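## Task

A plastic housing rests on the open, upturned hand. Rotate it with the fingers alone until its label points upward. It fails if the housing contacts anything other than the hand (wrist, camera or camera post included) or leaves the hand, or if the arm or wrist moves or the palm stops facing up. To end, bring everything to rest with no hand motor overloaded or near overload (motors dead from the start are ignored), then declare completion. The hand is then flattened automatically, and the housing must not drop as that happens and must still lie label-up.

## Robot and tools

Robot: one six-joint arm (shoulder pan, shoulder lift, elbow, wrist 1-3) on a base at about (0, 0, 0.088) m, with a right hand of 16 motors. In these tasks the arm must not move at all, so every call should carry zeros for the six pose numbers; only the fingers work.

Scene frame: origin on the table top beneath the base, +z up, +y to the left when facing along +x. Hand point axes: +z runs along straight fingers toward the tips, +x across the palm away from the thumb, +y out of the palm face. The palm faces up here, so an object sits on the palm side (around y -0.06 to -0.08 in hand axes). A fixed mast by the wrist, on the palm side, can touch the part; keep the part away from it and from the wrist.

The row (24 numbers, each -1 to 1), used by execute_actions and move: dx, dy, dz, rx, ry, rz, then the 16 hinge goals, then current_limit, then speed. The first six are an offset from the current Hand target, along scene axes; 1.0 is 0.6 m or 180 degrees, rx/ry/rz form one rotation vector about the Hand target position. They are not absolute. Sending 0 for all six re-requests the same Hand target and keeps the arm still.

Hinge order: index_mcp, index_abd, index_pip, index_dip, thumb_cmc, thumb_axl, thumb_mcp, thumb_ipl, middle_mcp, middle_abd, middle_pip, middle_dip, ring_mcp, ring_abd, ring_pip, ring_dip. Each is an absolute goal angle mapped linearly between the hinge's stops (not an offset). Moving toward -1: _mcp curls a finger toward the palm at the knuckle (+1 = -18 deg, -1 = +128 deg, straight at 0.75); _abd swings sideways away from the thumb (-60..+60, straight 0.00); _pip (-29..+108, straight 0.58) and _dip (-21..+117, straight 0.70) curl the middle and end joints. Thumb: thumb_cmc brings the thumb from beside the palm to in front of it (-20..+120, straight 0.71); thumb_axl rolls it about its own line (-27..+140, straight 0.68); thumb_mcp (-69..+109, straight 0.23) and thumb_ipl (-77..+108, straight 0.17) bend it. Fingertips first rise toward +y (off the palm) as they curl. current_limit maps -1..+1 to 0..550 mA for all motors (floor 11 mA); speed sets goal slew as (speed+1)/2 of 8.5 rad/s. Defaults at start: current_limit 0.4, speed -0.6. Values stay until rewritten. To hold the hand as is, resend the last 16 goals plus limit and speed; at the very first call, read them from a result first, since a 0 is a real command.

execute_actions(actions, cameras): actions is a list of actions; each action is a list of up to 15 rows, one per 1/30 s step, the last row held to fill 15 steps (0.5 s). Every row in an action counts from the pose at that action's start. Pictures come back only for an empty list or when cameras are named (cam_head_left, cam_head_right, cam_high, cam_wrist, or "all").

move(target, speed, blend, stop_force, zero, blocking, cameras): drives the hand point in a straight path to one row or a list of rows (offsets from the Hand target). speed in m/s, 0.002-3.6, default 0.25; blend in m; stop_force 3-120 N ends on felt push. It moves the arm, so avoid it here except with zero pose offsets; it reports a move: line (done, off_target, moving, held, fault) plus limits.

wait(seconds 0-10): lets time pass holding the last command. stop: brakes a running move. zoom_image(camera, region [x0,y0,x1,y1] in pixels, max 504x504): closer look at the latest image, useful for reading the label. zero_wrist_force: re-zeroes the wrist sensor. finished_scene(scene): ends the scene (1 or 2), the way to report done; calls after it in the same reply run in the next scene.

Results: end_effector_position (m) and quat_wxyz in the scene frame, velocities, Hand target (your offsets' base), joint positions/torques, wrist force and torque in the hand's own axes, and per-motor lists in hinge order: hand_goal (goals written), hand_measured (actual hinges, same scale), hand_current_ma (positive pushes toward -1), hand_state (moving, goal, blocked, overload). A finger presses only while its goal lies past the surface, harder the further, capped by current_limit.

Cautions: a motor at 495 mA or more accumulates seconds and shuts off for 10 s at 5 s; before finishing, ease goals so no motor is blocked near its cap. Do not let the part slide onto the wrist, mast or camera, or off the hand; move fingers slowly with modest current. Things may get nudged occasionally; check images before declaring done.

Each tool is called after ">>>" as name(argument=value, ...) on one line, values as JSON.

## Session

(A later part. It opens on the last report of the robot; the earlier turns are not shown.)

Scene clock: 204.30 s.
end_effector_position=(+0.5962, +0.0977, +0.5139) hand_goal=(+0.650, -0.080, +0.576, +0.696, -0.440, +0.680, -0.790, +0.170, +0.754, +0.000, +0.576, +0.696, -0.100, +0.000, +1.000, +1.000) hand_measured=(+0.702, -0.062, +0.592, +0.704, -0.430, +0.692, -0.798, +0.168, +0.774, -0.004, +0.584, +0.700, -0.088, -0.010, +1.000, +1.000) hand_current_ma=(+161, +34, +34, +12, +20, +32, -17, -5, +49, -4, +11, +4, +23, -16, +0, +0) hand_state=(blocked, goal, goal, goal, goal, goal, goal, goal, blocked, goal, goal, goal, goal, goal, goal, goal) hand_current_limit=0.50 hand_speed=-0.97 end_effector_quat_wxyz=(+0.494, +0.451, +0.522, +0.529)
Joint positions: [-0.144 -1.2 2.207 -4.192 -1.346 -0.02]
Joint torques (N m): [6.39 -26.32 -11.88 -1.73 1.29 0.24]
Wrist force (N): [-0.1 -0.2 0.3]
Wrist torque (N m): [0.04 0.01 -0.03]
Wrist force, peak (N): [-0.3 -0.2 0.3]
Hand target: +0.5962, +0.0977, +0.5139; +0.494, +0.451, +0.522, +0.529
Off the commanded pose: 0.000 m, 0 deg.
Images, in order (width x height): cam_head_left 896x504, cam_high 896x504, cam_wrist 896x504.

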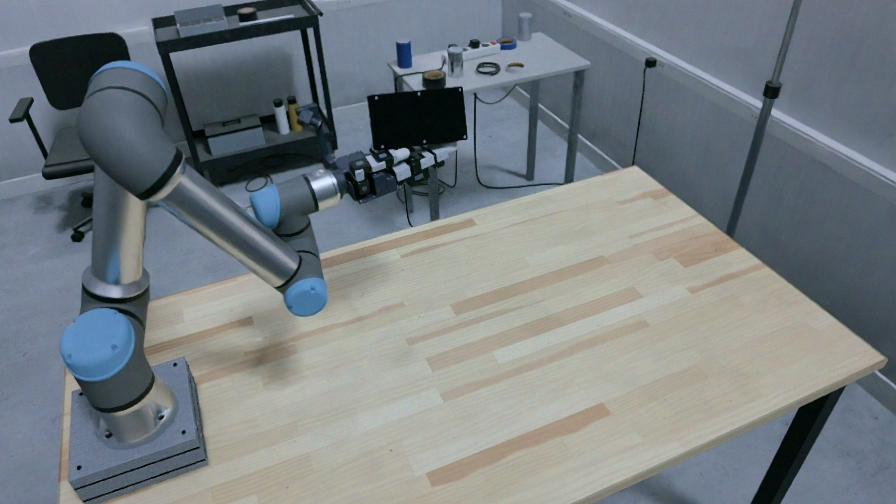

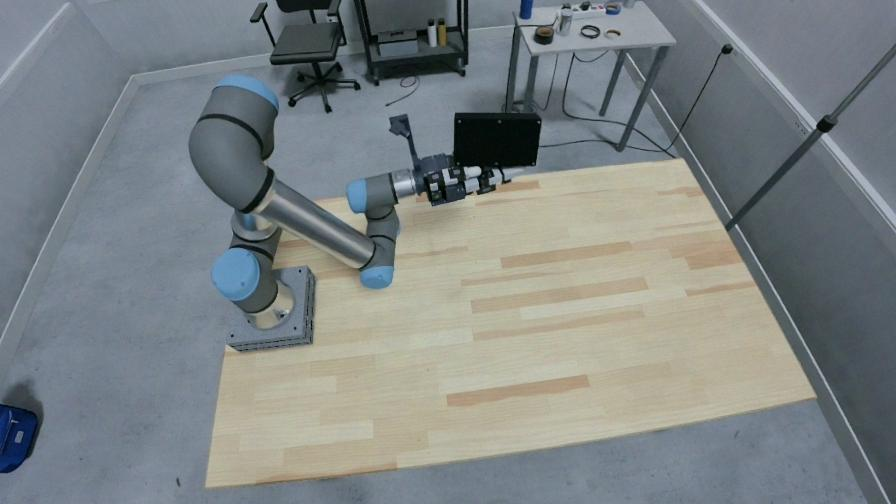

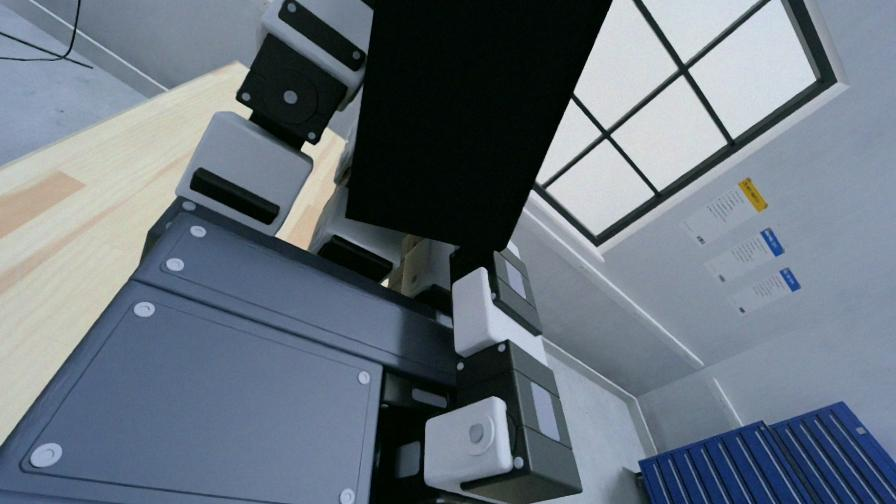

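>>> execute_actions(actions=[[[0,0,0,0,0,0,0.65,-0.12,0.576,0.696,-0.44,0.68,-0.79,0.17,0.754,0,0.576,0.696,-0.10,0,1.0,1.0,0.5,-0.97]],[[0,0,0,0,0,0,0.65,-0.15,0.576,0.696,-0.44,0.68,-0.79,0.17,0.754,0,0.576,0.696,-0.10,0,1.0,1.0,0.5,-0.97]]], cameras=["cam_high","cam_head_left","cam_wrist"])

>>> zoom_image(camera="cam_high", region=[410, 90, 560, 220])

>>> zoom_image(camera="cam_head_left", region=[330, 70, 490, 210])

>>> zoom_image(camera="cam_wrist", region=[150, 0, 650, 500])

Scene clock: 206.17 s.
end_effector_position=(+0.5962, +0.0977, +0.5139) hand_goal=(+0.650, -0.150, +0.576, +0.696, -0.440, +0.680, -0.790, +0.170, +0.754, +0.000, +0.576, +0.696, -0.100, +0.000, +1.000, +1.000) hand_measured=(+0.702, -0.126, +0.594, +0.704, -0.430, +0.692, -0.798, +0.168, +0.774, -0.004, +0.584, +0.700, -0.090, -0.010, +1.000, +1.000) hand_current_ma=(+161, +46, +36, +12, +18, +29, -17, -5, +49, -4, +11, +4, +22, -16, +0, +0) hand_state=(blocked, blocked, goal, goal, goal, goal, goal, goal, blocked, goal, goal, goal, goal, goal, goal, goal) hand_current_limit=0.50 hand_speed=-0.97 end_effector_quat_wxyz=(+0.494, +0.451, +0.522, +0.529)
Joint positions: [-0.144 -1.2 2.207 -4.192 -1.346 -0.02]
Joint torques (N m): [6.27 -25.96 -11.98 -1.59 1.22 0.29]
Wrist force (N): [-0.1 0.0 0.1]
Wrist torque (N m): [0.07 0.00 -0.04]
Wrist force, peak (N): [-0.2 -0.4 0.1]
Hand target: +0.5962, +0.0977, +0.5139; +0.494, +0.451, +0.522, +0.529
Off the commanded pose: 0.000 m, 0 deg.
Images, in order (width x height): cam_head_left 896x504, cam_high 896x504, cam_wrist 896x504.

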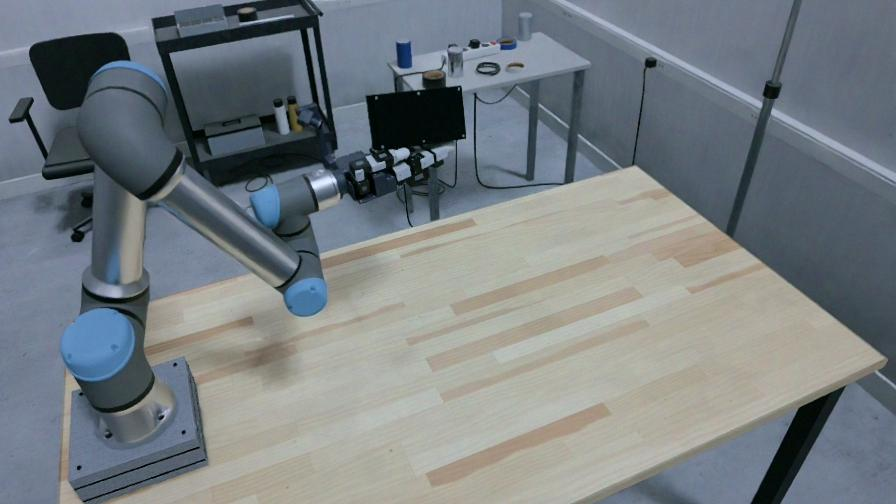

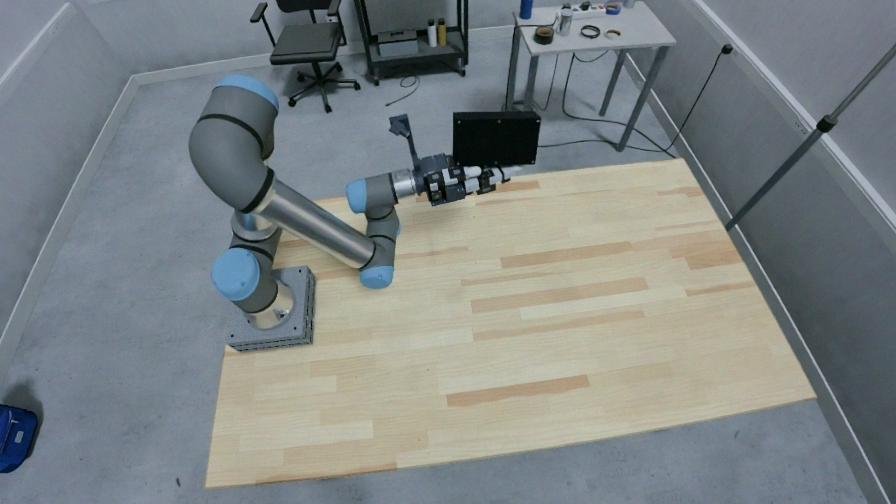

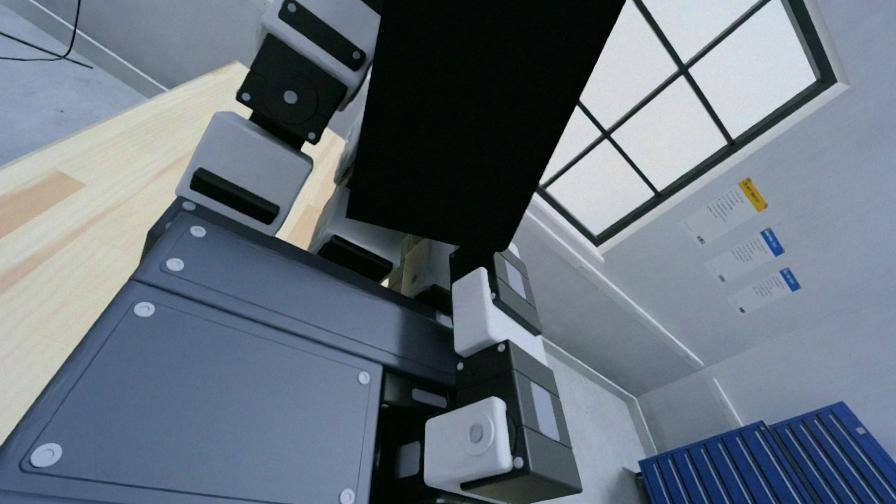

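Scaled by 3.360.

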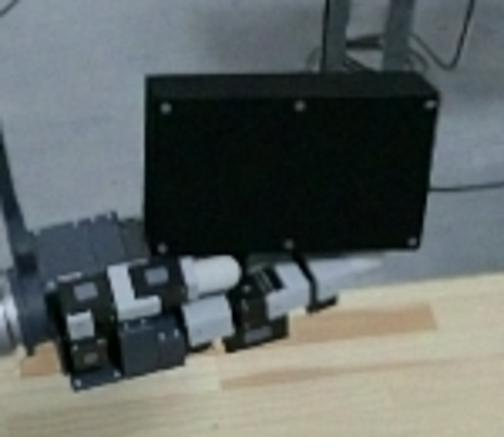

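Scaled by 3.150.

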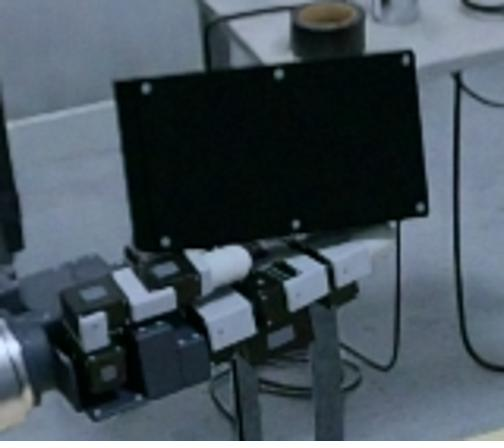

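Scaled by 1.008.

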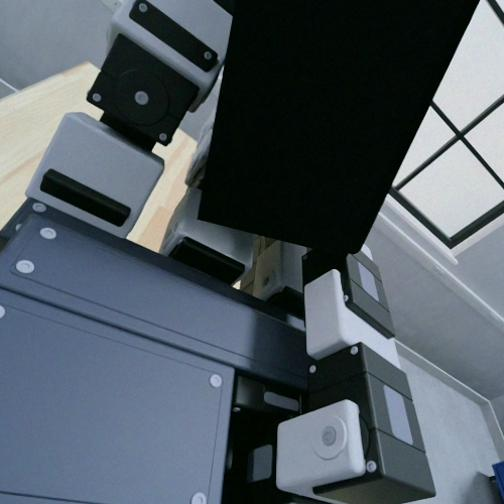

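>>> execute_actions(actions=[[[0,0,0,0,0,0,0.65,-0.19,0.576,0.696,-0.44,0.68,-0.79,0.17,0.754,-0.03,0.576,0.696,-0.10,0,1.0,1.0,0.5,-0.97]],[[0,0,0,0,0,0,0.65,-0.22,0.576,0.696,-0.44,0.68,-0.79,0.17,0.754,-0.06,0.576,0.696,-0.10,0,1.0,1.0,0.5,-0.97]],[[0,0,0,0,0,0,0.65,-0.25,0.576,0.696,-0.44,0.68,-0.79,0.17,0.754,-0.09,0.576,0.696,-0.10,0,1.0,1.0,0.5,-0.97]]], cameras=["cam_high","cam_head_left","cam_wrist"])

>>> zoom_image(camera="cam_high", region=[410, 90, 560, 220])

>>> zoom_image(camera="cam_head_left", region=[330, 70, 490, 210])

>>> zoom_image(camera="cam_wrist", region=[150, 0, 650, 500])

Scene clock: 208.60 s.
end_effector_position=(+0.5962, +0.0977, +0.5139) hand_goal=(+0.650, -0.250, +0.576, +0.696, -0.440, +0.680, -0.790, +0.170, +0.754, -0.090, +0.576, +0.696, -0.100, +0.000, +1.000, +1.000) hand_measured=(+0.702, -0.228, +0.594, +0.704, -0.432, +0.690, -0.798, +0.168, +0.774, -0.086, +0.584, +0.700, -0.090, -0.010, +1.000, +1.000) hand_current_ma=(+161, +43, +37, +13, +14, +22, -17, -5, +49, +4, +11, +4, +20, -16, +0, +0) hand_state=(blocked, blocked, goal, goal, goal, goal, goal, goal, blocked, goal, goal, goal, goal, goal, goal, goal) hand_current_limit=0.50 hand_speed=-0.97 end_effector_quat_wxyz=(+0.494, +0.451, +0.522, +0.529)
Joint positions: [-0.144 -1.2 2.207 -4.192 -1.346 -0.02]
Joint torques (N m): [6.77 -26.1 -11.59 -1.76 1.28 0.42]
Wrist force (N): [-0.2 0.0 0.2]
Wrist torque (N m): [0.06 0.02 -0.04]
Wrist force, peak (N): [-0.1 -0.3 0.3]
Hand target: +0.5962, +0.0977, +0.5139; +0.494, +0.451, +0.522, +0.529
Off the commanded pose: 0.000 m, 0 deg.
Images, in order (width x height): cam_head_left 896x504, cam_high 896x504, cam_wrist 896x504.

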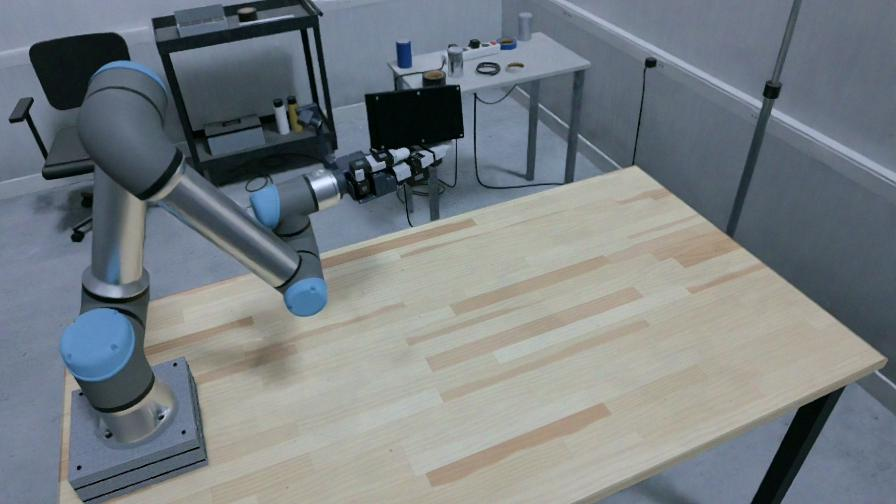

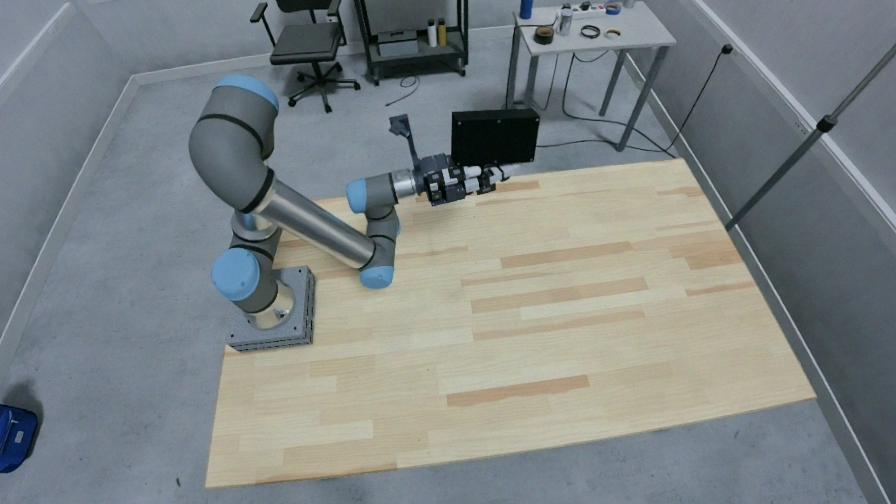

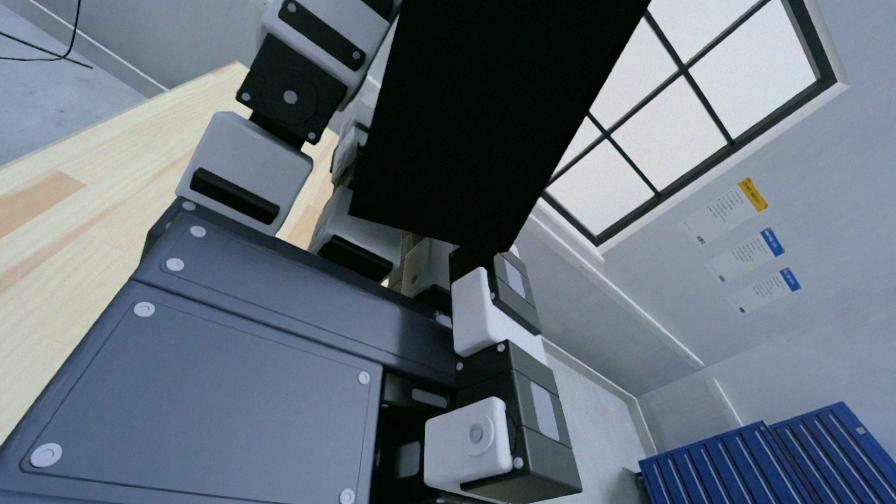

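Scaled by 3.360.

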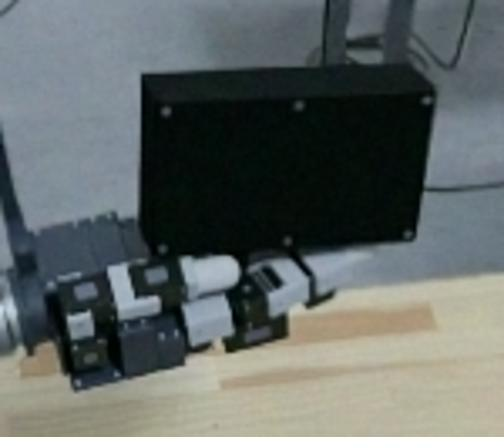

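Scaled by 3.150.

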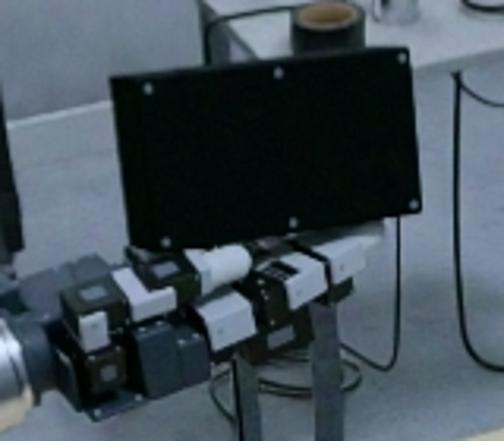

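Scaled by 1.008.

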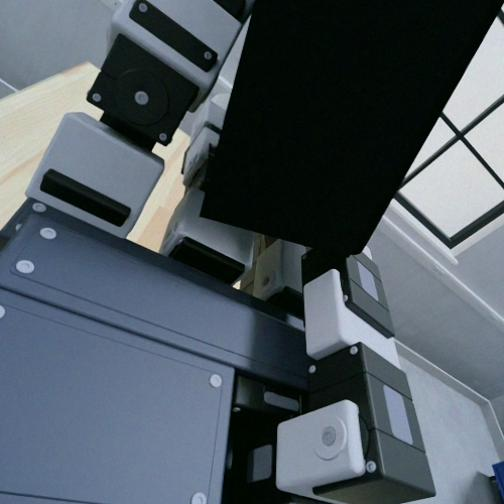

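>>> execute_actions(actions=[[[0,0,0,0,0,0,0.65,-0.28,0.576,0.696,-0.44,0.68,-0.79,0.17,0.754,-0.13,0.576,0.696,-0.10,0,1.0,1.0,0.5,-0.97]],[[0,0,0,0,0,0,0.65,-0.32,0.576,0.696,-0.44,0.68,-0.79,0.17,0.754,-0.17,0.576,0.696,-0.10,0,1.0,1.0,0.5,-0.97]],[[0,0,0,0,0,0,0.65,-0.36,0.576,0.696,-0.44,0.68,-0.79,0.17,0.754,-0.21,0.576,0.696,-0.10,0,1.0,1.0,0.5,-0.97]]], cameras=["cam_high","cam_head_left","cam_wrist"])

>>> zoom_image(camera="cam_high", region=[410, 90, 560, 220])

>>> zoom_image(camera="cam_head_left", region=[330, 70, 490, 210])

>>> zoom_image(camera="cam_wrist", region=[150, 0, 650, 500])

Scene clock: 211.30 s.
end_effector_position=(+0.5962, +0.0977, +0.5139) hand_goal=(+0.650, -0.360, +0.576, +0.696, -0.440, +0.680, -0.790, +0.170, +0.754, -0.210, +0.576, +0.696, -0.100, +0.000, +1.000, +1.000) hand_measured=(+0.702, -0.338, +0.594, +0.704, -0.432, +0.690, -0.798, +0.168, +0.774, -0.206, +0.584, +0.700, -0.092, -0.010, +1.000, +1.000) hand_current_ma=(+161, +40, +39, +14, +13, +21, -17, -5, +48, +4, +11, +4, +15, -16, +0, +0) hand_state=(blocked, blocked, goal, goal, goal, goal, goal, goal, blocked, goal, goal, goal, goal, goal, goal, goal) hand_current_limit=0.50 hand_speed=-0.97 end_effector_quat_wxyz=(+0.494, +0.451, +0.522, +0.529)
Joint positions: [-0.144 -1.2 2.207 -4.192 -1.346 -0.02]
Joint torques (N m): [6.47 -25.94 -11.75 -1.74 1.17 0.5]
Wrist force (N): [0.2 0.1 -0.1]
Wrist torque (N m): [0.09 -0.01 -0.02]
Wrist force, peak (N): [0.2 -0.2 0.5]
Hand target: +0.5962, +0.0977, +0.5139; +0.494, +0.451, +0.522, +0.529
Off the commanded pose: 0.000 m, 0 deg.
Images, in order (width x height): cam_head_left 896x504, cam_high 896x504, cam_wrist 896x504.

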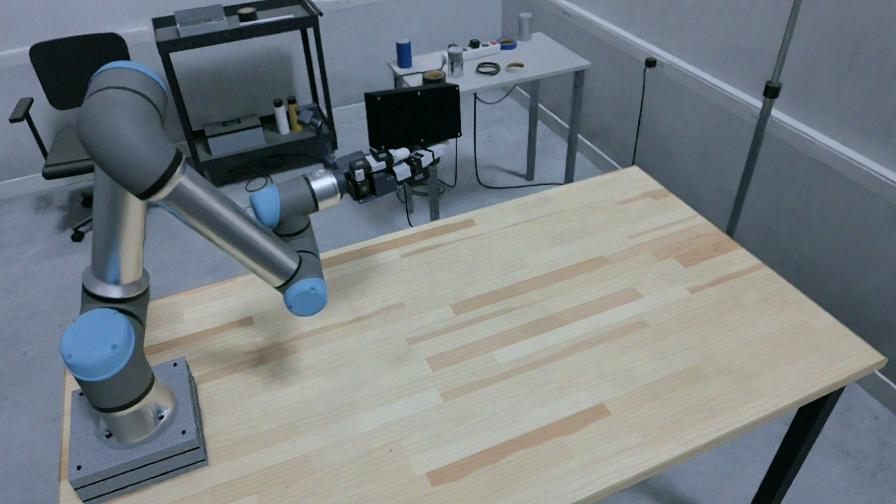

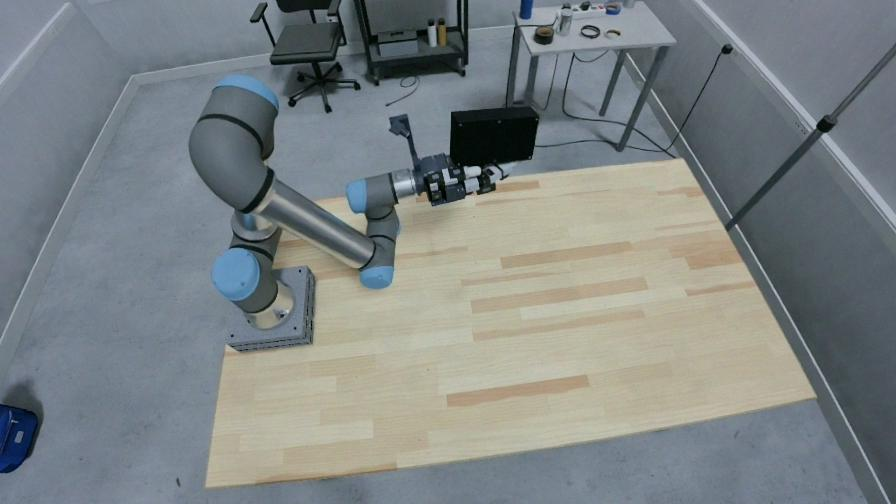

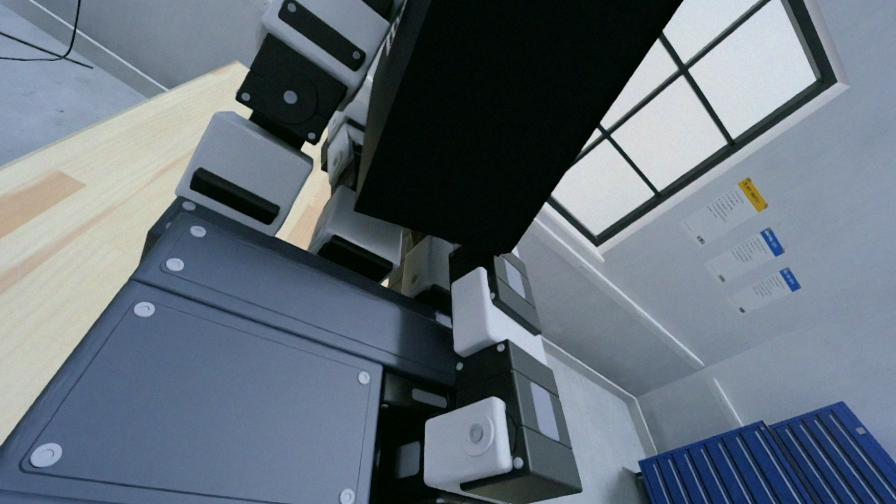

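Scaled by 3.360.

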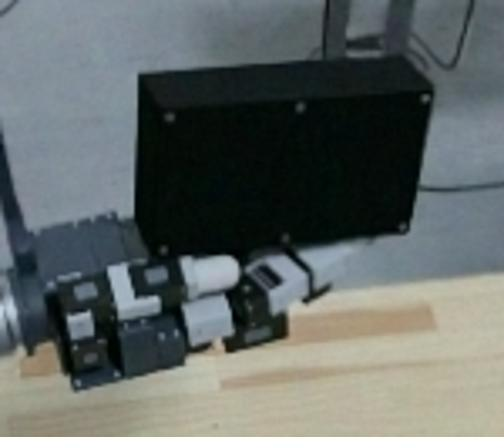

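Scaled by 3.150.

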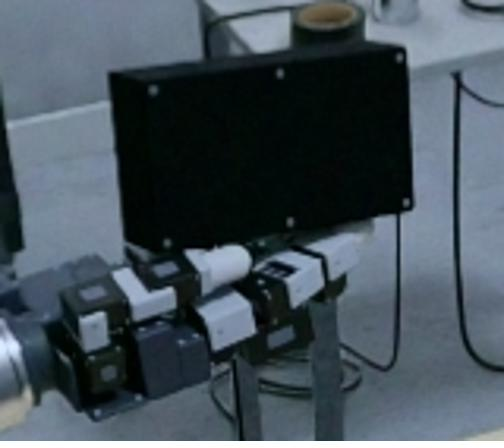

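Scaled by 1.008.

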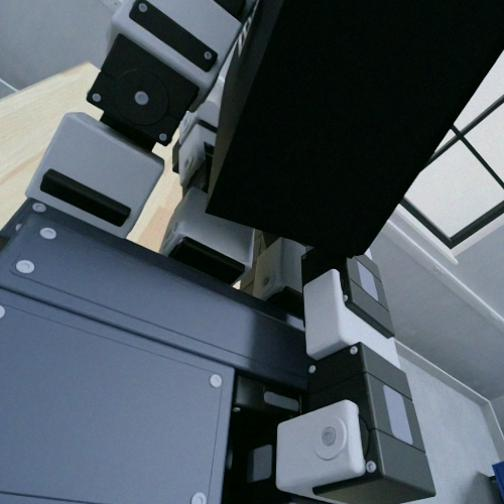

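>>> execute_actions(actions=[[[0,0,0,0,0,0,0.65,-0.38,0.576,0.696,-0.48,0.68,-0.79,0.17,0.754,-0.23,0.576,0.696,-0.10,0,1.0,1.0,0.5,-0.97]],[[0,0,0,0,0,0,0.65,-0.38,0.576,0.696,-0.51,0.68,-0.79,0.17,0.754,-0.23,0.576,0.696,-0.10,0,1.0,1.0,0.5,-0.97]]], cameras=["cam_high","cam_head_left","cam_wrist"])

>>> zoom_image(camera="cam_high", region=[410, 90, 560, 220])

>>> zoom_image(camera="cam_head_left", region=[330, 70, 490, 210])

>>> zoom_image(camera="cam_wrist", region=[150, 0, 650, 500])

Scene clock: 220.57 s.
end_effector_position=(+0.5962, +0.0977, +0.5139) hand_goal=(+0.650, -0.380, +0.576, +0.696, -0.510, +0.680, -0.790, +0.170, +0.754, -0.230, +0.576, +0.696, -0.100, +0.000, +1.000, +1.000) hand_measured=(+0.702, -0.364, +0.594, +0.704, -0.502, +0.690, -0.798, +0.168, +0.774, -0.226, +0.584, +0.700, -0.092, -0.010, +1.000, +1.000) hand_current_ma=(+161, +28, +40, +14, +15, +21, -18, -5, +48, +4, +11, +4, +14, -16, +0, +0) hand_state=(blocked, goal, goal, goal, goal, goal, goal, goal, blocked, goal, goal, goal, goal, goal, goal, goal) hand_current_limit=0.50 hand_speed=-0.97 end_effector_quat_wxyz=(+0.494, +0.451, +0.522, +0.529)
Joint positions: [-0.144 -1.2 2.207 -4.192 -1.346 -0.02]
Joint torques (N m): [6.56 -26.61 -12.02 -1.87 1.12 0.74]
Wrist force (N): [-0.2 -0.2 0.2]
Wrist torque (N m): [0.02 0.03 -0.07]
Wrist force, peak (N): [-0.4 -0.2 0.3]
Hand target: +0.5962, +0.0977, +0.5139; +0.494, +0.451, +0.522, +0.529
Off the commanded pose: 0.000 m, 0 deg.
Images, in order (width x height): cam_head_left 896x504, cam_high 896x504, cam_wrist 896x504.

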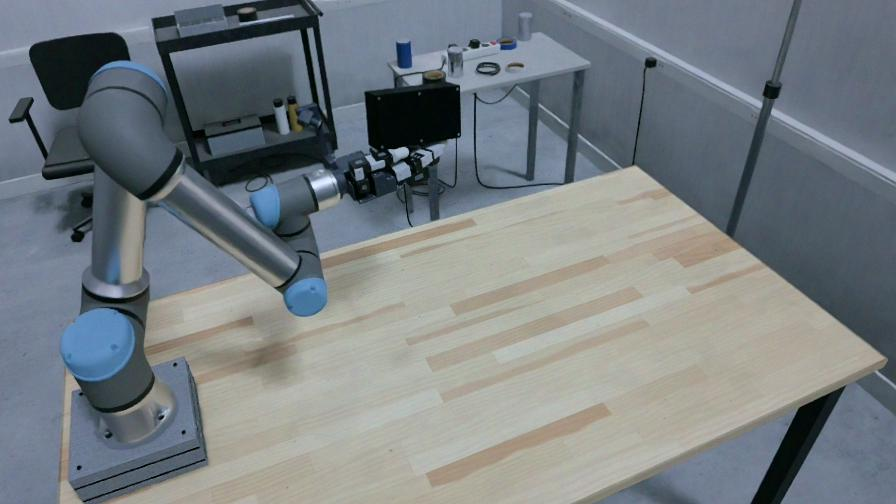

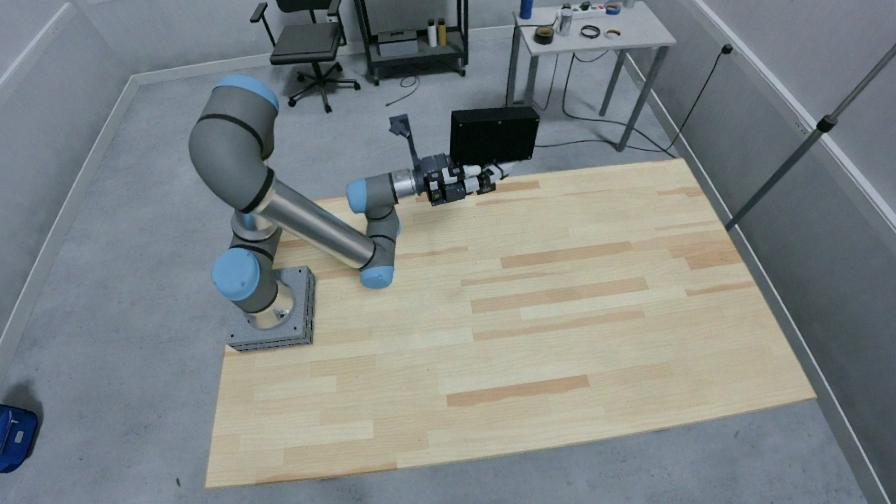

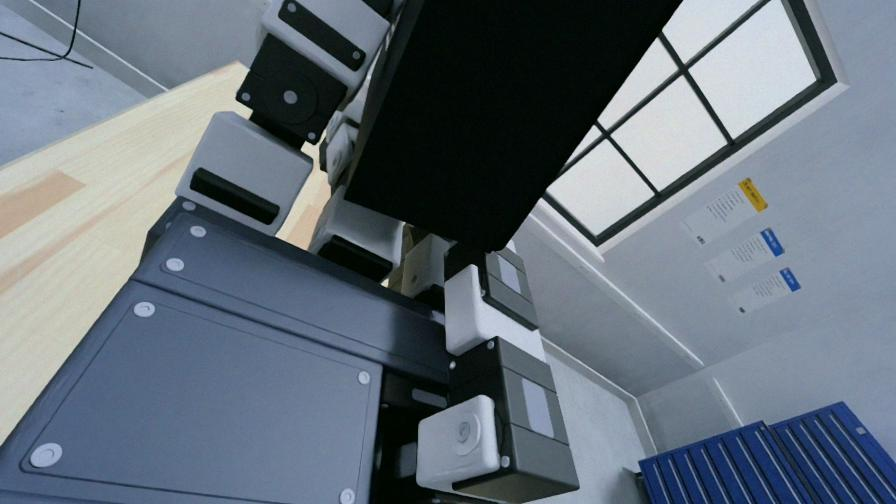

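Scaled by 3.360.

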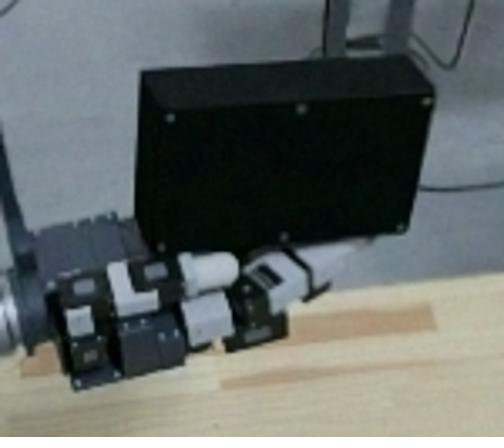

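Scaled by 3.150.

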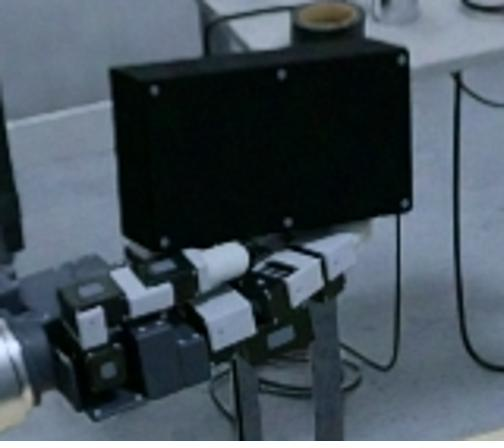

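Scaled by 1.008.

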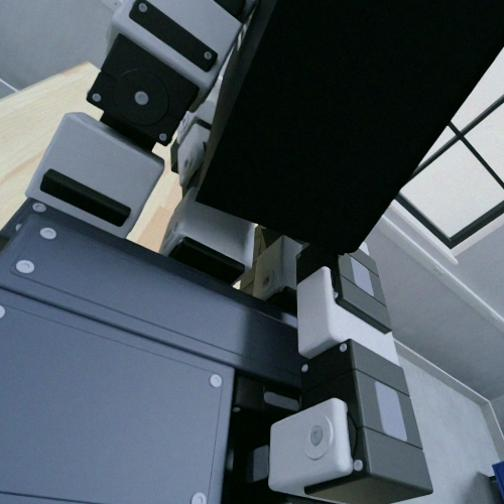

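>>> execute_actions(actions=[[[0,0,0,0,0,0,0.65,-0.41,0.576,0.696,-0.54,0.68,-0.79,0.17,0.754,-0.26,0.576,0.696,-0.10,0,1.0,1.0,0.5,-0.97]],[[0,0,0,0,0,0,0.65,-0.44,0.576,0.696,-0.57,0.68,-0.79,0.17,0.754,-0.29,0.576,0.696,-0.10,0,1.0,1.0,0.5,-0.97]],[[0,0,0,0,0,0,0.65,-0.44,0.576,0.696,-0.60,0.68,-0.79,0.17,0.754,-0.29,0.576,0.696,-0.10,0,1.0,1.0,0.5,-0.97]]], cameras=["cam_high","cam_head_left","cam_wrist"])

>>> zoom_image(camera="cam_high", region=[410, 90, 560, 220])

>>> zoom_image(camera="cam_head_left", region=[330, 70, 490, 210])

>>> zoom_image(camera="cam_wrist", region=[150, 0, 650, 500])

Scene clock: 223.37 s.
end_effector_position=(+0.5962, +0.0977, +0.5139) hand_goal=(+0.650, -0.440, +0.576, +0.696, -0.600, +0.680, -0.790, +0.170, +0.754, -0.290, +0.576, +0.696, -0.100, +0.000, +1.000, +1.000) hand_measured=(+0.702, -0.424, +0.594, +0.704, -0.594, +0.688, -0.800, +0.168, +0.774, -0.286, +0.584, +0.700, -0.092, -0.010, +1.000, +1.000) hand_current_ma=(+161, +26, +40, +14, +10, +18, -23, -5, +48, +4, +11, +4, +14, -16, +0, +0) hand_state=(blocked, goal, goal, goal, goal, goal, goal, goal, blocked, goal, goal, goal, goal, goal, goal, goal) hand_current_limit=0.50 hand_speed=-0.97 end_effector_quat_wxyz=(+0.494, +0.451, +0.522, +0.529)
Joint positions: [-0.144 -1.2 2.207 -4.192 -1.346 -0.02]
Joint torques (N m): [6.35 -26.56 -11.78 -1.98 1.13 0.83]
Wrist force (N): [-0.2 0.1 0.1]
Wrist torque (N m): [0.08 0.03 -0.06]
Wrist force, peak (N): [0.1 -0.5 0.2]
Hand target: +0.5962, +0.0977, +0.5139; +0.494, +0.451, +0.522, +0.529
Off the commanded pose: 0.000 m, 0 deg.
Images, in order (width x height): cam_head_left 896x504, cam_high 896x504, cam_wrist 896x504.

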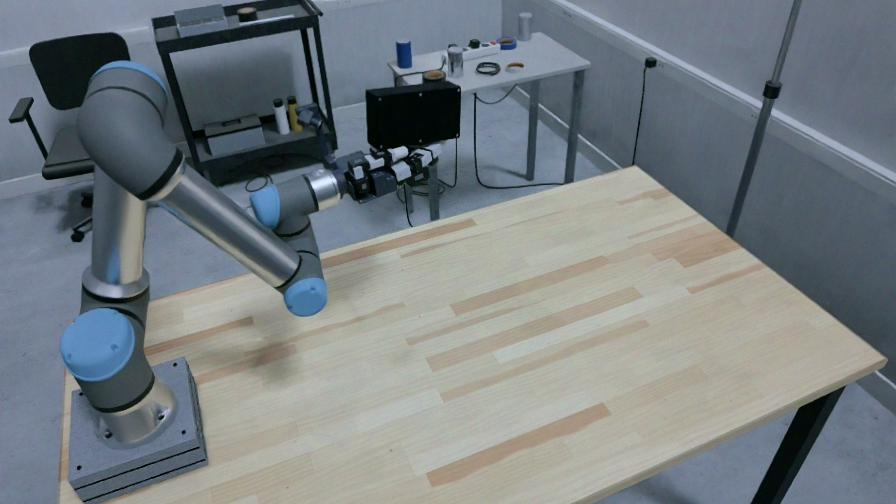

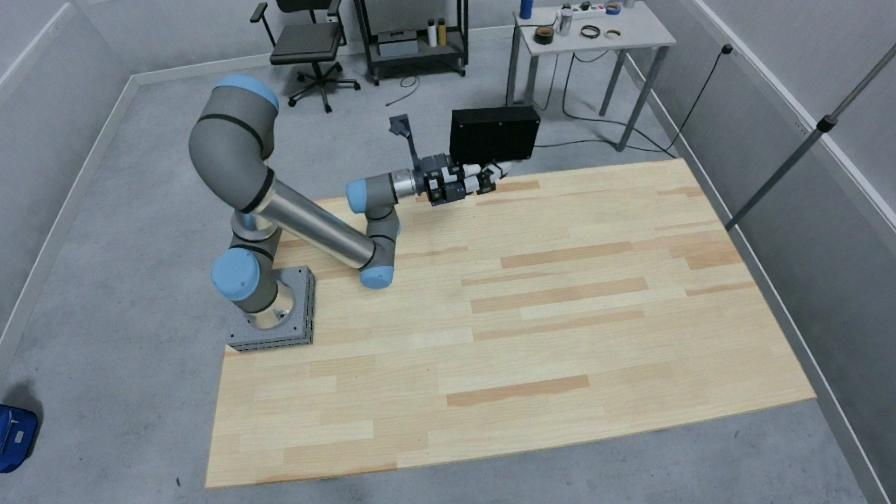

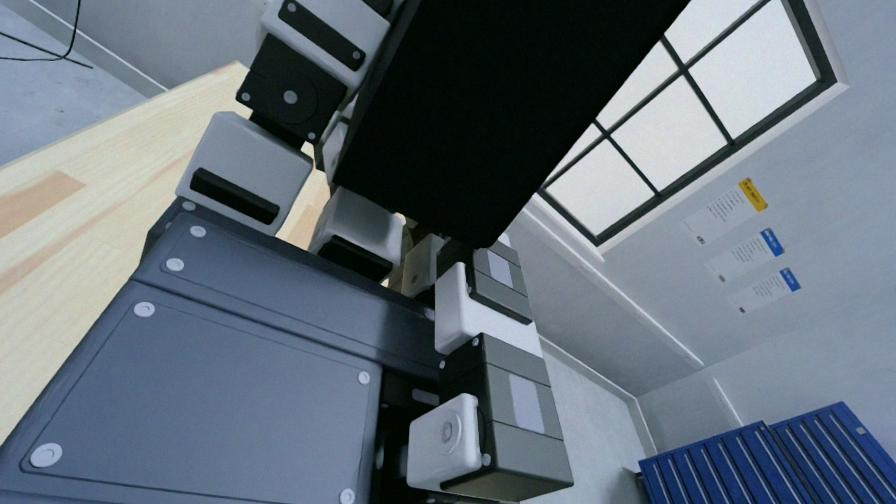

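Scaled by 3.360.

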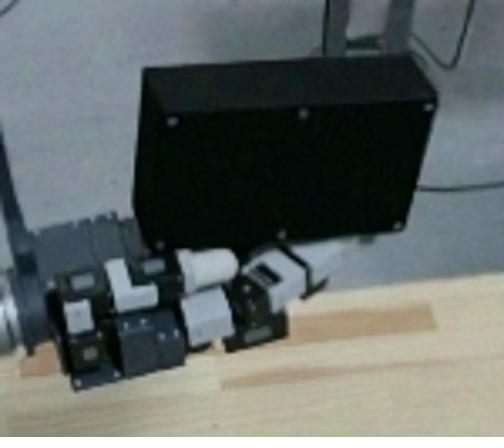

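Scaled by 3.150.

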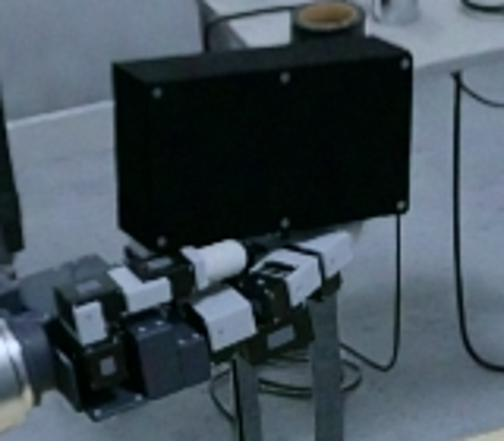

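Scaled by 1.008.

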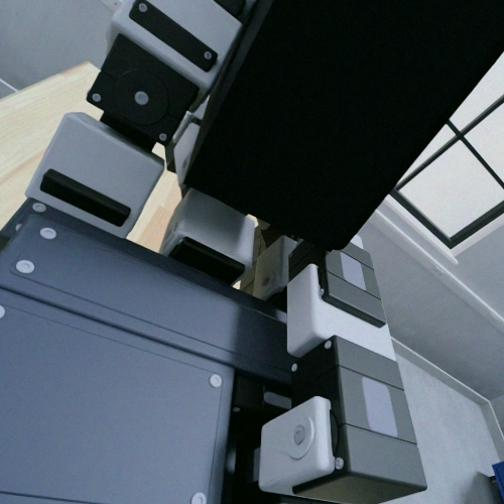

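>>> execute_actions(actions=[[[0,0,0,0,0,0,0.65,-0.44,0.576,0.696,-0.60,0.68,-0.79,0.17,0.754,-0.23,0.576,0.696,-0.10,0,1.0,1.0,0.5,-0.97]],[[0,0,0,0,0,0,0.65,-0.44,0.576,0.696,-0.60,0.68,-0.79,0.17,0.70,-0.23,0.63,0.696,-0.10,0,1.0,1.0,0.5,-0.97]],[[0,0,0,0,0,0,0.65,-0.44,0.576,0.696,-0.60,0.68,-0.79,0.17,0.66,-0.23,0.67,0.696,-0.10,0,1.0,1.0,0.5,-0.97]]], cameras=["cam_high","cam_head_left","cam_wrist"])

>>> zoom_image(camera="cam_high", region=[410, 90, 560, 220])

>>> zoom_image(camera="cam_head_left", region=[330, 70, 490, 210])

>>> zoom_image(camera="cam_wrist", region=[150, 0, 650, 500])

Scene clock: 240.20 s.
end_effector_position=(+0.5962, +0.0977, +0.5139) hand_goal=(+0.650, -0.440, +0.576, +0.696, -0.600, +0.680, -0.790, +0.170, +0.660, -0.230, +0.670, +0.696, -0.100, +0.000, +1.000, +1.000) hand_measured=(+0.702, -0.424, +0.594, +0.704, -0.594, +0.688, -0.800, +0.168, +0.690, -0.258, +0.672, +0.700, -0.092, -0.010, +1.000, +1.000) hand_current_ma=(+161, +26, +40, +14, +10, +18, -23, -5, +78, -55, +2, +4, +14, -16, +0, +0) hand_state=(blocked, goal, goal, goal, goal, goal, goal, goal, blocked, blocked, goal, goal, goal, goal, goal, goal) hand_current_limit=0.50 hand_speed=-0.97 end_effector_quat_wxyz=(+0.494, +0.451, +0.522, +0.529)
Joint positions: [-0.144 -1.2 2.207 -4.192 -1.346 -0.02]
Joint torques (N m): [6.09 -26.65 -11.8 -2.25 0.97 1.37]
Wrist force (N): [-0.1 0.1 0.1]
Wrist torque (N m): [0.07 0.01 -0.05]
Wrist force, peak (N): [-0.4 -0.3 -0.2]
Hand target: +0.5962, +0.0977, +0.5139; +0.494, +0.451, +0.522, +0.529
Off the commanded pose: 0.000 m, 0 deg.
Images, in order (width x height): cam_head_left 896x504, cam_high 896x504, cam_wrist 896x504.

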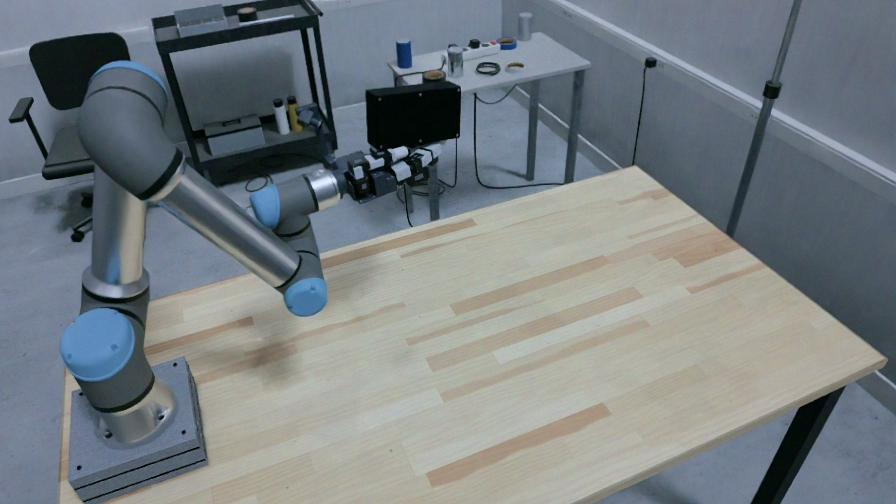

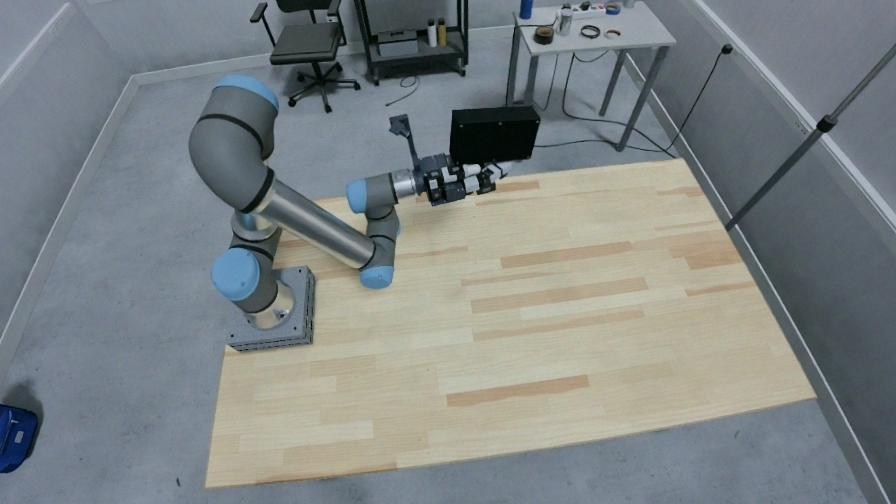

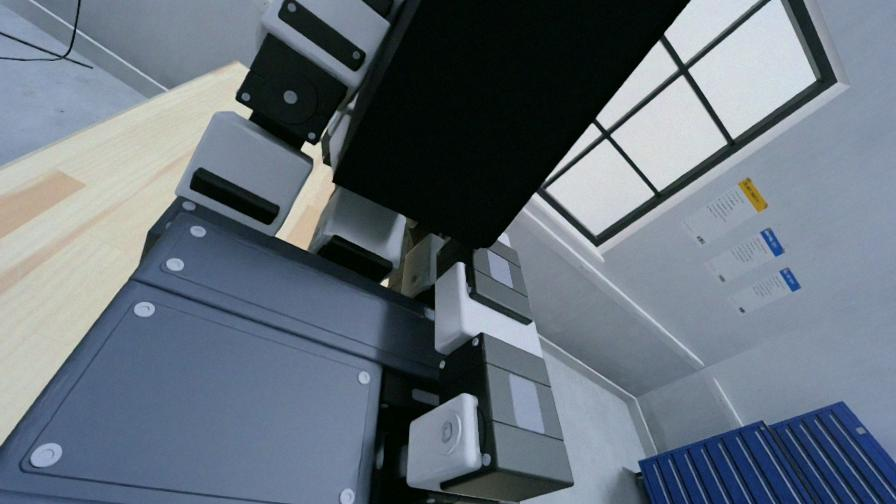

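Scaled by 3.360.

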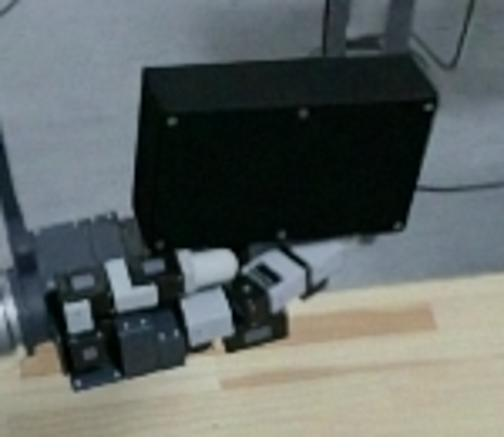

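Scaled by 3.150.

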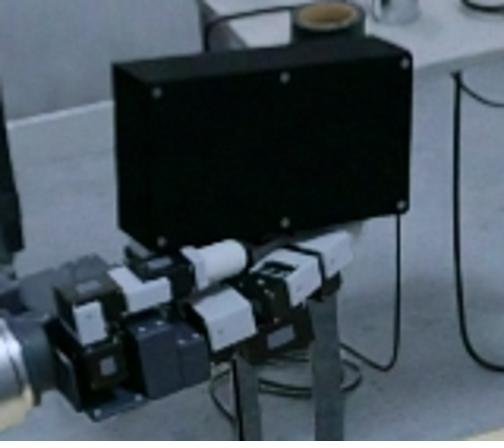

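Scaled by 1.008.

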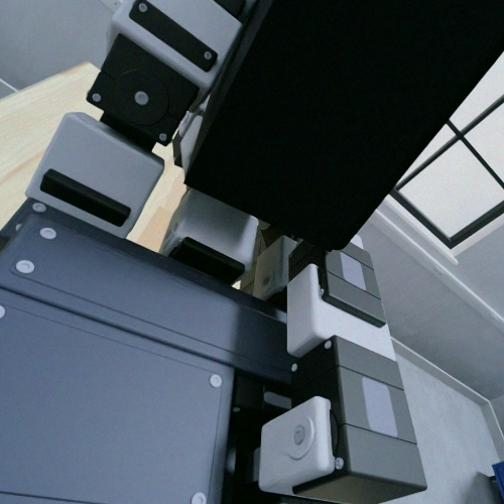

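>>> execute_actions(actions=[[[0,0,0,0,0,0,0.65,-0.44,0.576,0.696,-0.60,0.68,-0.79,0.17,0.62,-0.25,0.71,0.696,-0.10,0,1.0,1.0,0.5,-0.97]],[[0,0,0,0,0,0,0.65,-0.44,0.576,0.696,-0.60,0.68,-0.79,0.17,0.60,-0.25,0.73,0.696,-0.10,0,1.0,1.0,0.5,-0.97]]], cameras=["cam_wrist"])

>>> zoom_image(camera="cam_wrist", region=[150, 0, 650, 500])

Scene clock: 242.10 s.
end_effector_position=(+0.5962, +0.0977, +0.5139) hand_goal=(+0.650, -0.440, +0.576, +0.696, -0.600, +0.680, -0.790, +0.170, +0.600, -0.250, +0.730, +0.696, -0.100, +0.000, +1.000, +1.000) hand_measured=(+0.696, -0.424, +0.594, +0.704, -0.596, +0.686, -0.800, +0.168, +0.644, -0.258, +0.736, +0.700, -0.092, -0.010, +1.000, +1.000) hand_current_ma=(+136, +26, +40, +14, +5, +12, -23, -5, +128, -13, +10, +4, +14, -16, +0, +0) hand_state=(blocked, goal, goal, goal, goal, goal, goal, goal, blocked, goal, goal, goal, goal, goal, goal, goal) hand_current_limit=0.50 hand_speed=-0.97 end_effector_quat_wxyz=(+0.494, +0.451, +0.522, +0.529)
Joint positions: [-0.144 -1.2 2.207 -4.192 -1.346 -0.02]
Joint torques (N m): [6.57 -26.6 -11.94 -2.3 1.02 1.28]
Wrist force (N): [-0.1 -0.1 0.0]
Wrist torque (N m): [0.05 0.02 -0.06]
Wrist force, peak (N): [0.0 -0.4 0.3]
Hand target: +0.5962, +0.0977, +0.5139; +0.494, +0.451, +0.522, +0.529
Off the commanded pose: 0.000 m, 0 deg.
Images, in order (width x height): cam_wrist 896x504.

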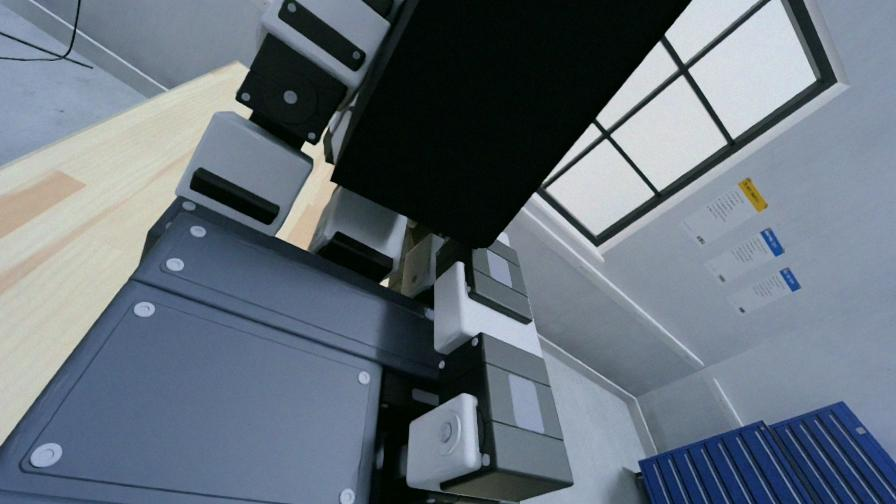

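Scaled by 1.008.

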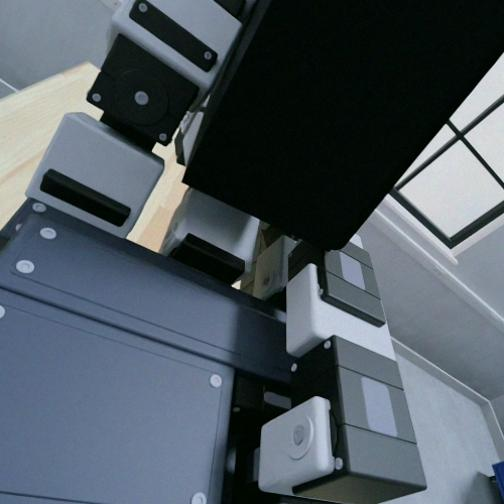

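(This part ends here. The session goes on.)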